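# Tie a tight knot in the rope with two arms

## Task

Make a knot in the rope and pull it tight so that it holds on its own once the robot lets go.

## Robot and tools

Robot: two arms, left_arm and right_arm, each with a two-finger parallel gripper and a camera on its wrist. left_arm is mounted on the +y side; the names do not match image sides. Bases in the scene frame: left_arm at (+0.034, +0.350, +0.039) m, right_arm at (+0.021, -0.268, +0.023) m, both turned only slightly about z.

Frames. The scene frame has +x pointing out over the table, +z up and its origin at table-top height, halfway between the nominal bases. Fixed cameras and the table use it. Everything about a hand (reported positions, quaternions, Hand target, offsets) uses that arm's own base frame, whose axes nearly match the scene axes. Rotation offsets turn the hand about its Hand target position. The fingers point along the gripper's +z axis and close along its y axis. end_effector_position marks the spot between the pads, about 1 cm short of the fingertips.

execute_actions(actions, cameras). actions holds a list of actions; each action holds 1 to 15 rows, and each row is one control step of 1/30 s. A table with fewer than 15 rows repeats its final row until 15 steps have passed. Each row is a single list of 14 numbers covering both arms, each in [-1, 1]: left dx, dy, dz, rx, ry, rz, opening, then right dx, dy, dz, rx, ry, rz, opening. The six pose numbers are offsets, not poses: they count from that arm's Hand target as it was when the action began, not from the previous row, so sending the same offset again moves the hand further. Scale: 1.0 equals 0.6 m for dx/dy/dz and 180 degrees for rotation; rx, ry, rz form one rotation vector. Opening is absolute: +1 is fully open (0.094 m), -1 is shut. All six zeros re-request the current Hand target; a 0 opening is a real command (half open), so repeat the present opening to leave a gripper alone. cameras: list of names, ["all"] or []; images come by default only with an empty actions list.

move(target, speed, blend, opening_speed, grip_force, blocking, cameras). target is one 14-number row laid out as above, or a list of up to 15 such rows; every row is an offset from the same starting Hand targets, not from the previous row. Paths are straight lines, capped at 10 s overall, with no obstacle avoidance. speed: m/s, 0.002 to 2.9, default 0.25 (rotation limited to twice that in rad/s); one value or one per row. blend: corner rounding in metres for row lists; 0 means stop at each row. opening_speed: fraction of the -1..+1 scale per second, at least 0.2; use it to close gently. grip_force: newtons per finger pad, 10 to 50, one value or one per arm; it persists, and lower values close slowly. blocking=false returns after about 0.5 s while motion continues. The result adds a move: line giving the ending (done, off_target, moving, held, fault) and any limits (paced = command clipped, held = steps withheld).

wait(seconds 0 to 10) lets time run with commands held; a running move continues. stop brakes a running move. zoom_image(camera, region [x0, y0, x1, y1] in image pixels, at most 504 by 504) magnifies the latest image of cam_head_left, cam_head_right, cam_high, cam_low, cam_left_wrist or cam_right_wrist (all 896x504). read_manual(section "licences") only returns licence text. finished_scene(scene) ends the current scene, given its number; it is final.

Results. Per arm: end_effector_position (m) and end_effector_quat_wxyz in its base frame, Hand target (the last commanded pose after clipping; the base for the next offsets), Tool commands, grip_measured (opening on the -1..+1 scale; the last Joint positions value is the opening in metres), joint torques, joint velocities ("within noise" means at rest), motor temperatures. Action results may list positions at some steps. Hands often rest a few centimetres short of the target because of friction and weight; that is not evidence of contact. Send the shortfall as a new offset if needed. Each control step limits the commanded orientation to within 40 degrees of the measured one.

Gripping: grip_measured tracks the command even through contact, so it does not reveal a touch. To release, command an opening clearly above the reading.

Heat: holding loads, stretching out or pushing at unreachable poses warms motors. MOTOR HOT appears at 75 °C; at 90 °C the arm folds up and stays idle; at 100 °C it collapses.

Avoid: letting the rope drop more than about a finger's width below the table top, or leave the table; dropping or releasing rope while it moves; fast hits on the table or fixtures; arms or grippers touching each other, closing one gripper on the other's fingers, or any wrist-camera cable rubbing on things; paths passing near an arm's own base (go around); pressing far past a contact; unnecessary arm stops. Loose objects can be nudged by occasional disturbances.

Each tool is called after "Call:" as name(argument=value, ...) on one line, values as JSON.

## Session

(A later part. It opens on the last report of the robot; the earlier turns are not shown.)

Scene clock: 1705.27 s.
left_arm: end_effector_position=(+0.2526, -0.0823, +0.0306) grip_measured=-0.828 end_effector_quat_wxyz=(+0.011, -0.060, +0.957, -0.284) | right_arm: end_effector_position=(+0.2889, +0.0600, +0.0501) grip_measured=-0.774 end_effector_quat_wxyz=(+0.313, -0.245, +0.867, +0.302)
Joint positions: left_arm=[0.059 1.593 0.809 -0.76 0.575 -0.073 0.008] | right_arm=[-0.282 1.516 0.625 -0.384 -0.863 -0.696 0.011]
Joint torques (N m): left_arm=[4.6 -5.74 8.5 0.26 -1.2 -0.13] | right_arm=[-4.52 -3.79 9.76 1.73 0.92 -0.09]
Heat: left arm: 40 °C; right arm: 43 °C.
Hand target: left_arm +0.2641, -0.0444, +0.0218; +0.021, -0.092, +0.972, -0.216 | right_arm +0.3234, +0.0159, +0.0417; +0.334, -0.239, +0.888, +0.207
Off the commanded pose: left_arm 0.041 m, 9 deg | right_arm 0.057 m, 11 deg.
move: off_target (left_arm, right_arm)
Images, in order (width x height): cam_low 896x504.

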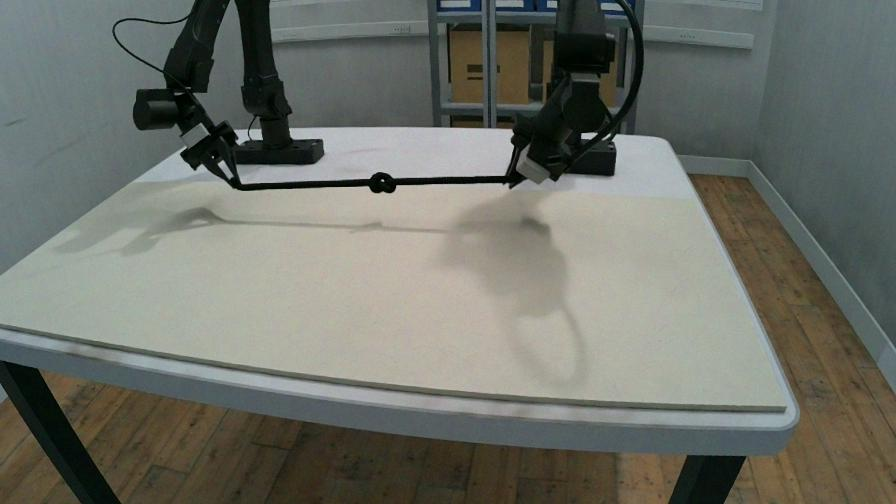

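Call:
move(target=[0.0,0.025,0.0,0,0,0,-1,0.0,-0.025,0.0,0,0,0,-1], speed=0.03, cameras=["cam_low"])

Call:
zoom_image(camera="cam_low", region=[320, 150, 430, 230])

Scene clock: 1718.23 s.
left_arm: end_effector_position=(+0.2478, -0.0803, +0.0363) grip_measured=-0.828 end_effector_quat_wxyz=(+0.003, -0.055, +0.950, -0.308) | right_arm: end_effector_position=(+0.2789, +0.0572, +0.0571) grip_measured=-0.774 end_effector_quat_wxyz=(+0.304, -0.236, +0.861, +0.333)
Joint positions: left_arm=[0.1 1.6 0.819 -0.813 0.625 -0.008 0.008] | right_arm=[-0.33 1.526 0.653 -0.509 -0.921 -0.771 0.011]
Joint torques (N m): left_arm=[5.93 -5.78 8.8 0.33 -1.68 -0.15] | right_arm=[-5.61 -3.89 10.43 2.01 1.21 -0.07]
Motor temperatures (°C): left_arm=[29 39 36 34 32 31 31] | right_arm=[31 37 45 38 31 31 32]
Heat: left arm: 39 °C; right arm: 45 °C.
Hand target: left_arm +0.2640, -0.0295, +0.0217; +0.021, -0.091, +0.972, -0.216 | right_arm +0.3233, +0.0010, +0.0416; +0.334, -0.239, +0.888, +0.207
Off the commanded pose: left_arm 0.055 m, 12 deg | right_arm 0.073 m, 15 deg.
move: off_target (left_arm, right_arm)
Images, in order (width x height): cam_low 896x504.

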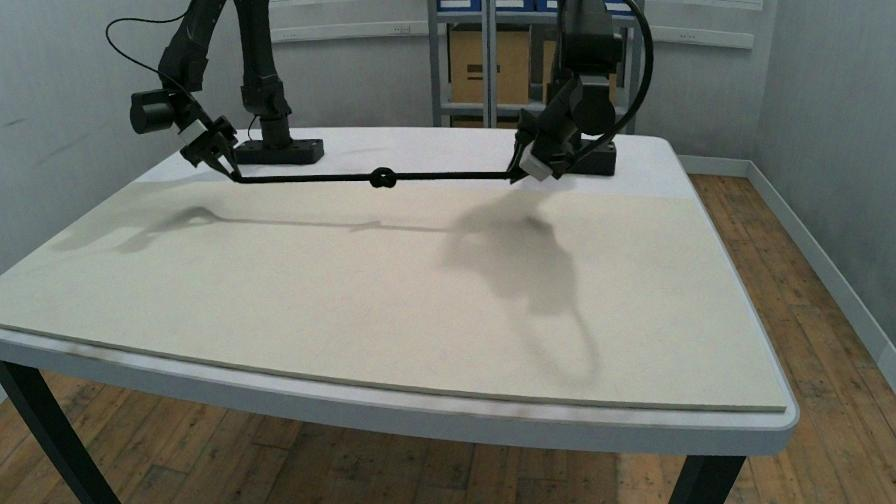

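Scaled by 4.582.

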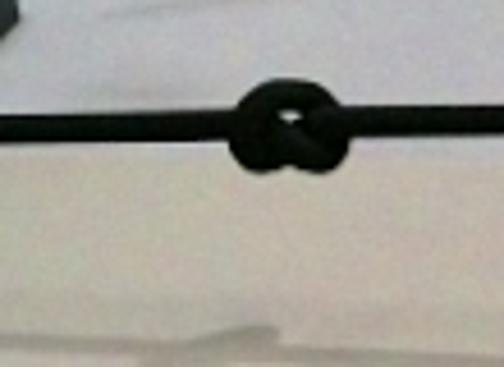

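Call:
move(target=[[0.0,-0.1,0.0,0,0,0,-1,-0.04,0.1,0.0,0,0,0,-1],[0.0,-0.1,-0.085,0,0,0,-1,-0.04,0.1,-0.085,0,0,0,-1]], speed=0.08, cameras=["cam_low","cam_left_wrist","cam_right_wrist"])

Scene clock: 1727.63 s.
left_arm: end_effector_position=(+0.2629, -0.0934, -0.0199) grip_measured=-0.828 end_effector_quat_wxyz=(+0.013, -0.091, +0.969, -0.227) | right_arm: end_effector_position=(+0.3064, +0.0628, +0.0033) grip_measured=-0.774 end_effector_quat_wxyz=(+0.349, -0.245, +0.879, +0.213)
Joint positions: left_arm=[-0.061 1.71 0.738 -0.496 0.448 -0.273 0.008] | right_arm=[-0.169 1.594 0.443 0.134 -0.673 -0.516 0.011]
Joint torques (N m): left_arm=[0.03 -5.9 3.82 0.99 -0.03 -0.01] | right_arm=[0.18 -3.34 3.6 1.76 -0.03 0.06]
Heat: left arm: 39 °C; right arm: 45 °C.
Hand target: left_arm +0.2640, -0.0895, -0.0292; +0.021, -0.092, +0.972, -0.216 | right_arm +0.2993, +0.0610, -0.0094; +0.334, -0.239, +0.888, +0.207
Off the commanded pose: left_arm 0.010 m, 2 deg | right_arm 0.015 m, 2 deg.
move: off_target (right_arm)
camera_calibration:
cam_left_wrist: T_world_to_cam=[[0.155927, -0.875373, 0.457612, -0.111628], [-0.923119, 0.0357096, 0.382853, 0.290838], [-0.35148, -0.482128, -0.802505, 0.124131], [0, 0, 0, 1]] pos_world=[0.329513, -0.0482551, 0.0393501]
cam_right_wrist: T_world_to_cam=[[0.580982, -0.789244, -0.198883, -0.126795], [-0.779272, -0.468858, -0.41582, 0.310805], [0.234935, 0.396568, -0.887434, -0.0086095], [0, 0, 0, 1]] pos_world=[0.31789, 0.0490652, 0.0963811]
Images, in order (width x height): cam_low 896x504, cam_left_wrist 896x504, cam_right_wrist 896x504.

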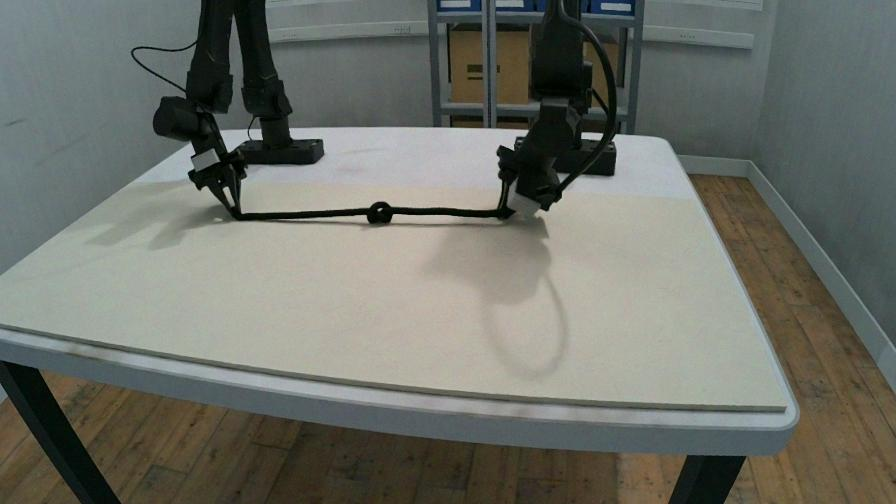

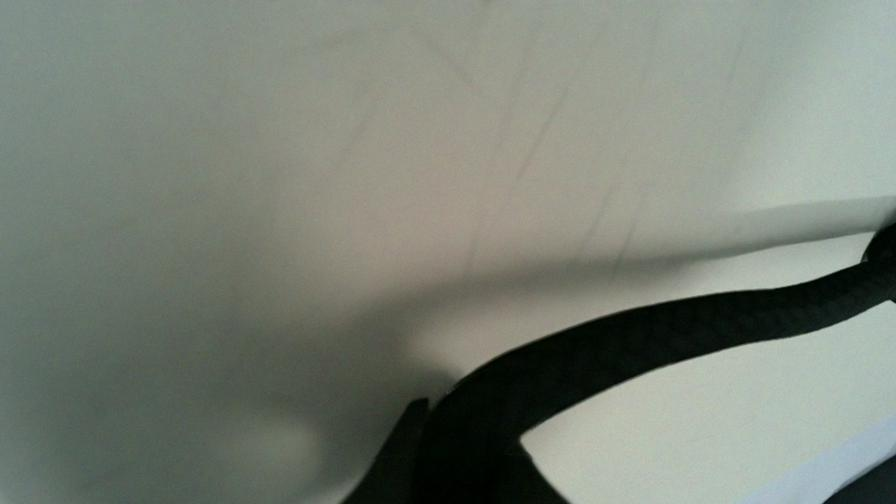

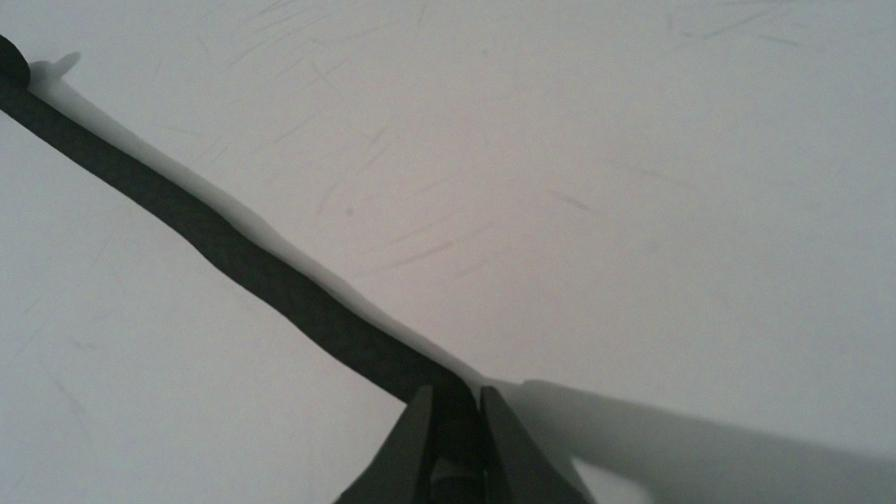

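Call:
move(target=[0,0,-0.012,0,0,0,-1,0,0,-0.02,0,0,0,-1], speed=0.05, cameras=["cam_low"])

Call:
zoom_image(camera="cam_low", region=[250, 130, 510, 276])

Scene clock: 1742.87 s.
left_arm: end_effector_position=(+0.2637, -0.0938, -0.0228) grip_measured=-0.828 end_effector_quat_wxyz=(+0.015, -0.091, +0.969, -0.229) | right_arm: end_effector_position=(+0.3134, +0.0645, +0.0009) grip_measured=-0.774 end_effector_quat_wxyz=(+0.368, -0.253, +0.869, +0.214)
Joint positions: left_arm=[-0.061 1.718 0.732 -0.476 0.45 -0.274 0.008] | right_arm=[-0.169 1.641 0.432 0.232 -0.694 -0.516 0.011]
Joint torques (N m): left_arm=[0.06 -4.89 3.43 1.12 -0.05 0.01] | right_arm=[0.17 -2.92 2.95 1.49 0.16 0.04]
Heat: left arm: 39 °C; right arm: 42 °C.
Hand target: left_arm +0.2641, -0.0895, -0.0364; +0.021, -0.092, +0.972, -0.216 | right_arm +0.2993, +0.0610, -0.0214; +0.334, -0.239, +0.888, +0.207
Off the commanded pose: left_arm 0.014 m, 2 deg | right_arm 0.027 m, 5 deg.
move: off_target (left_arm, right_arm)
Images, in order (width x height): cam_low 896x504.

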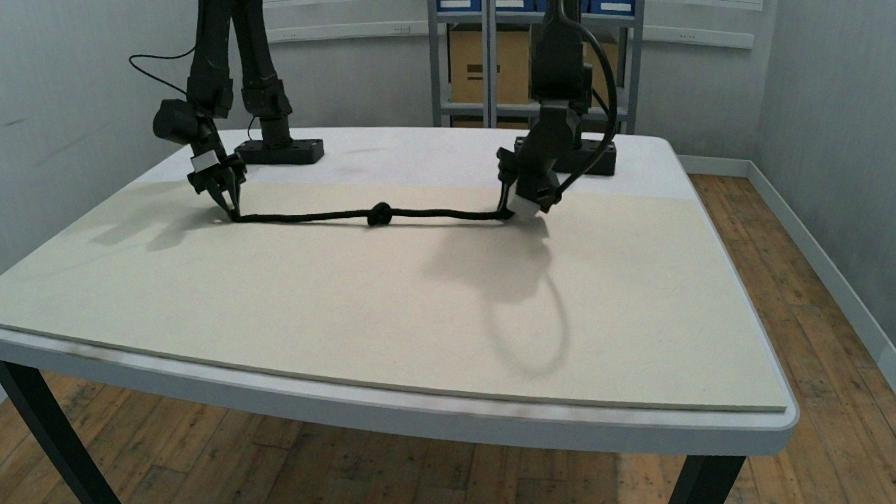

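Scaled by 1.938.

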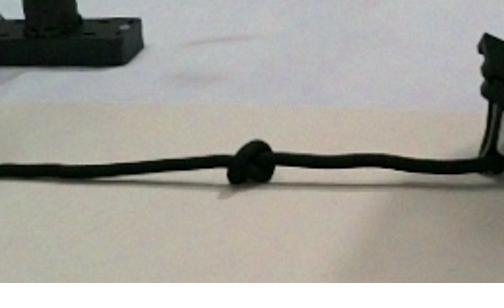

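Call:
move(target=[0,0,-0.006,0,0,0,-1,0,0,-0.02,0,0,0,-1], speed=0.05)

Call:
move(target=[0,0,0,0,0,0,-0.4,0,0,0,0,0,0,-0.4], speed=0.05, opening_speed=0.7, cameras=["cam_low","cam_high"])

Scene clock: 1748.80 s.
left_arm: end_effector_position=(+0.2634, -0.0951, -0.0237) grip_measured=-0.828 end_effector_quat_wxyz=(+0.013, -0.091, +0.968, -0.232) | right_arm: end_effector_position=(+0.3189, +0.0671, -0.0008) grip_measured=-0.774 end_effector_quat_wxyz=(+0.387, -0.262, +0.857, +0.217)
Joint positions: left_arm=[-0.061 1.725 0.732 -0.472 0.459 -0.274 0.008] | right_arm=[-0.169 1.686 0.42 0.33 -0.719 -0.516 0.011]
Joint torques (N m): left_arm=[0.08 -4.59 3.03 1.23 -0.14 0.01] | right_arm=[0.13 -2.47 2.43 1.23 0.39 0.01]
Heat: left arm: 39 °C; right arm: 42 °C.
Hand target: left_arm +0.2641, -0.0895, -0.0400; +0.021, -0.092, +0.972, -0.216 | right_arm +0.2995, +0.0609, -0.0333; +0.334, -0.239, +0.888, +0.207
Off the commanded pose: left_arm 0.017 m, 2 deg | right_arm 0.038 m, 8 deg.
move: off_target (left_arm, right_arm)

Scene clock: 1749.90 s.
left_arm: end_effector_position=(+0.2646, -0.1018, -0.0201) grip_measured=-0.403 end_effector_quat_wxyz=(+0.013, -0.090, +0.963, -0.253) | right_arm: end_effector_position=(+0.3180, +0.0670, -0.0045) grip_measured=-0.403 end_effector_quat_wxyz=(+0.383, -0.261, +0.860, +0.216)
Joint positions: left_arm=[-0.061 1.725 0.732 -0.464 0.5 -0.276 0.028] | right_arm=[-0.167 1.698 0.419 0.334 -0.713 -0.516 0.028]
Joint torques (N m): left_arm=[0.12 -4.79 3.15 1.12 -0.56 0.05] | right_arm=[0.03 -2.99 2.52 1.22 0.33 0.03]
Heat: left arm: 39 °C; right arm: 42 °C.
Hand target: left_arm +0.2641, -0.0895, -0.0400; +0.021, -0.092, +0.972, -0.216 | right_arm +0.2994, +0.0609, -0.0333; +0.334, -0.239, +0.888, +0.207
Off the commanded pose: left_arm 0.023 m, 4 deg | right_arm 0.035 m, 7 deg.
move: off_target (left_arm, right_arm)
Images, in order (width x height): cam_high 896x504, cam_low 896x504.

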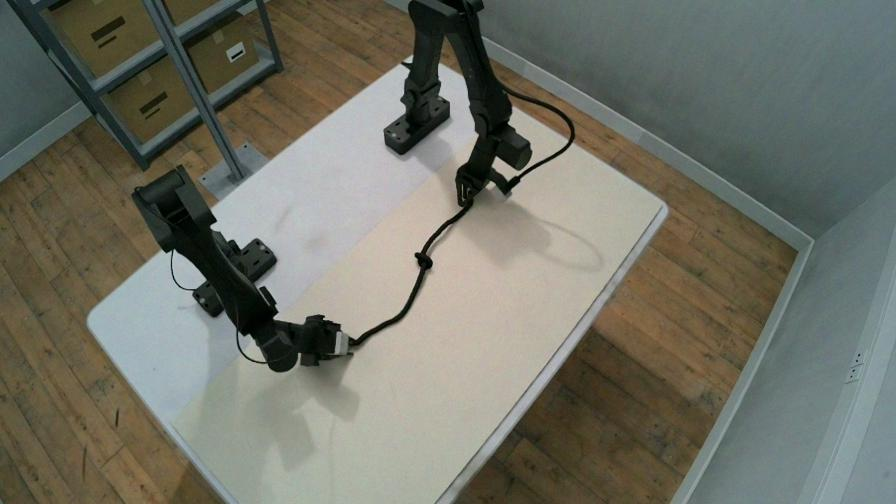

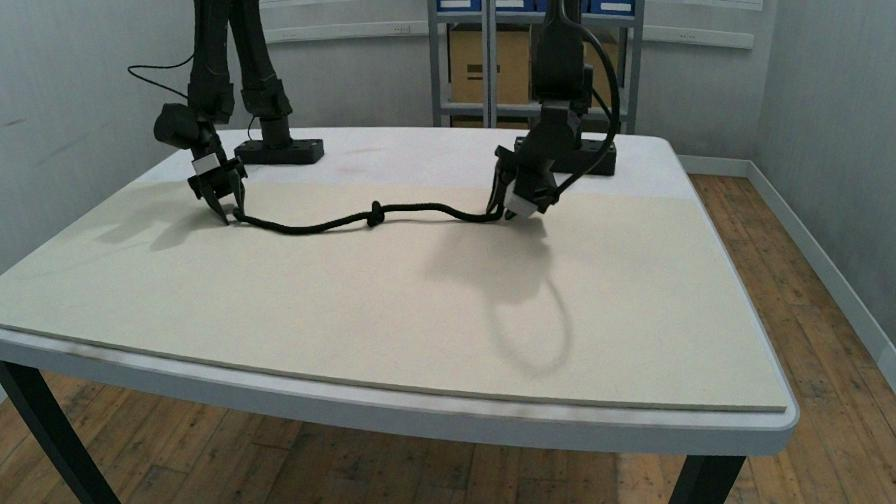

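Call:
move(target=[[0,0,0.15,0,0,0,-0.4,-0.05,-0.035,0.08,0,0,0,-0.4],[0,0,0.25,0,0,0,-0.4,-0.09,-0.06,0.22,0,0,0,-0.4]], speed=0.1, blend=0.02, cameras=["cam_high","cam_low"])

Call:
zoom_image(camera="cam_low", region=[250, 130, 510, 276])

Call:
zoom_image(camera="cam_high", region=[330, 190, 530, 350])

Scene clock: 1759.83 s.
left_arm: end_effector_position=(+0.2591, -0.0901, +0.0982) grip_measured=-0.402 end_effector_quat_wxyz=(+0.006, -0.096, +0.972, -0.217) | right_arm: end_effector_position=(+0.2398, +0.0265, +0.0849) grip_measured=-0.403 end_effector_quat_wxyz=(+0.318, -0.234, +0.895, +0.209)
Joint positions: left_arm=[-0.061 1.483 1.043 -1.044 0.429 -0.277 0.028] | right_arm=[-0.419 1.135 0.582 -0.719 -0.733 -0.815 0.028]
Joint torques (N m): left_arm=[-0.01 -7.66 9.22 0.32 0.17 0.02] | right_arm=[-0.62 -3.15 9.18 0.91 -0.52 -0.1]
Heat: left arm: 39 °C; right arm: 41 °C.
Hand target: left_arm +0.2641, -0.0895, +0.1100; +0.021, -0.092, +0.972, -0.216 | right_arm +0.2454, +0.0249, +0.0987; +0.334, -0.239, +0.888, +0.207
Off the commanded pose: left_arm 0.013 m, 2 deg | right_arm 0.015 m, 2 deg.
move: off_target (left_arm, right_arm)
Images, in order (width x height): cam_high 896x504, cam_low 896x504.

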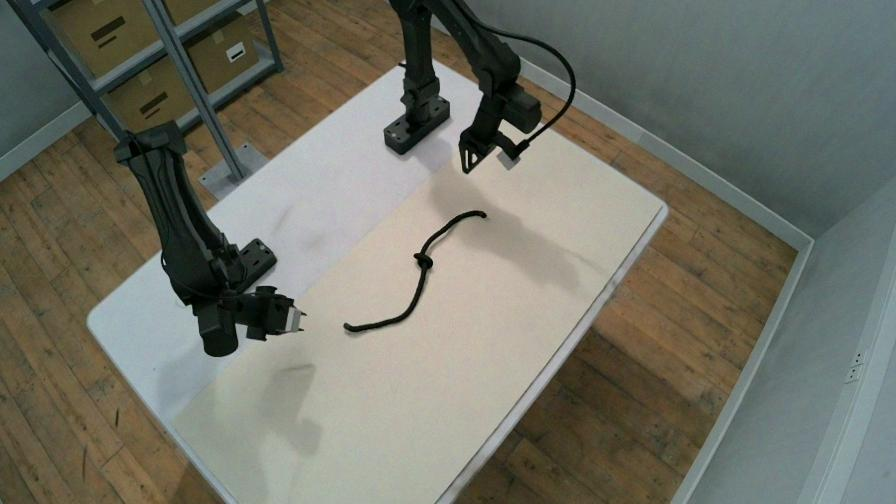

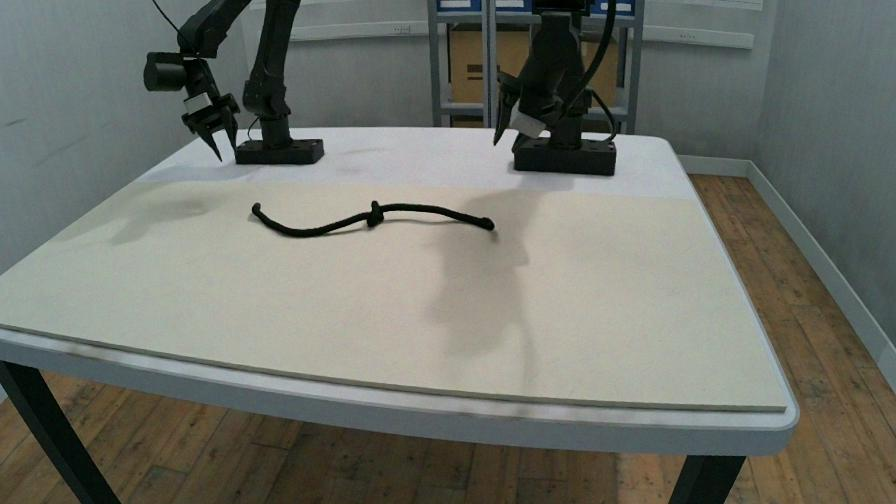

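Scaled by 1.938.

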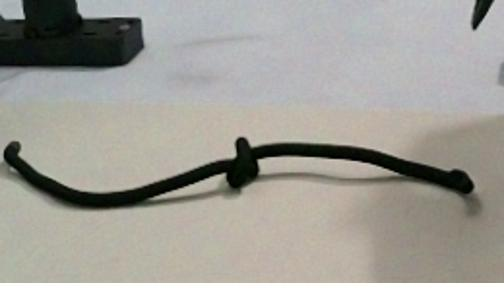

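Scaled by 2.520.

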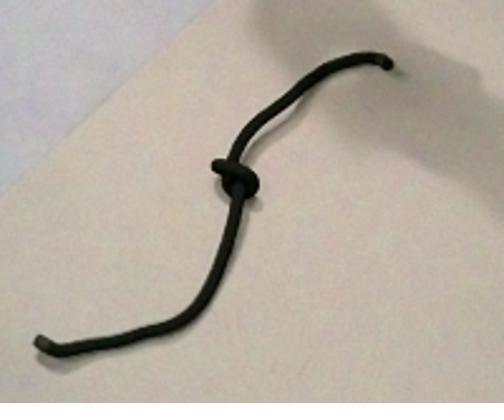

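Call:
zoom_image(camera="cam_high", region=[400, 235, 450, 285])

Call:
zoom_image(camera="cam_low", region=[345, 185, 405, 245])

Call:
zoom_image(camera="cam_low", region=[240, 180, 510, 260])

Scaled by 10.080.

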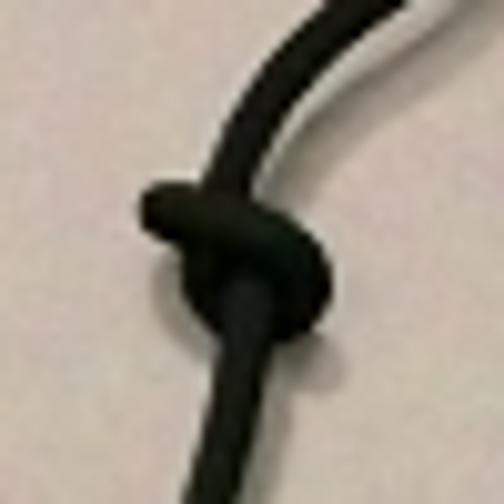

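Scaled by 8.400.

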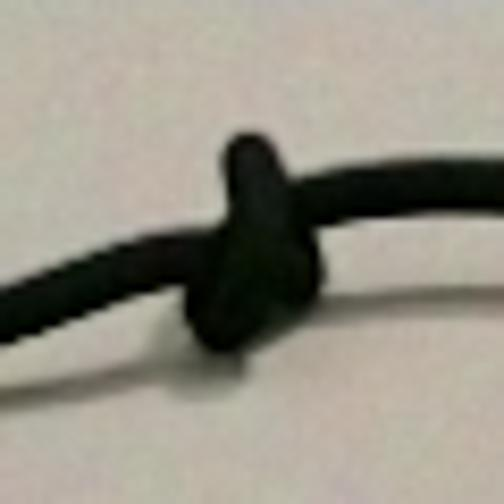

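Scaled by 1.867.

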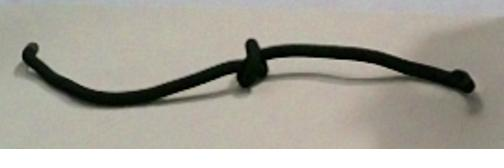

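Call:
finished_scene(scene=2)

The scene is finished: the task was done.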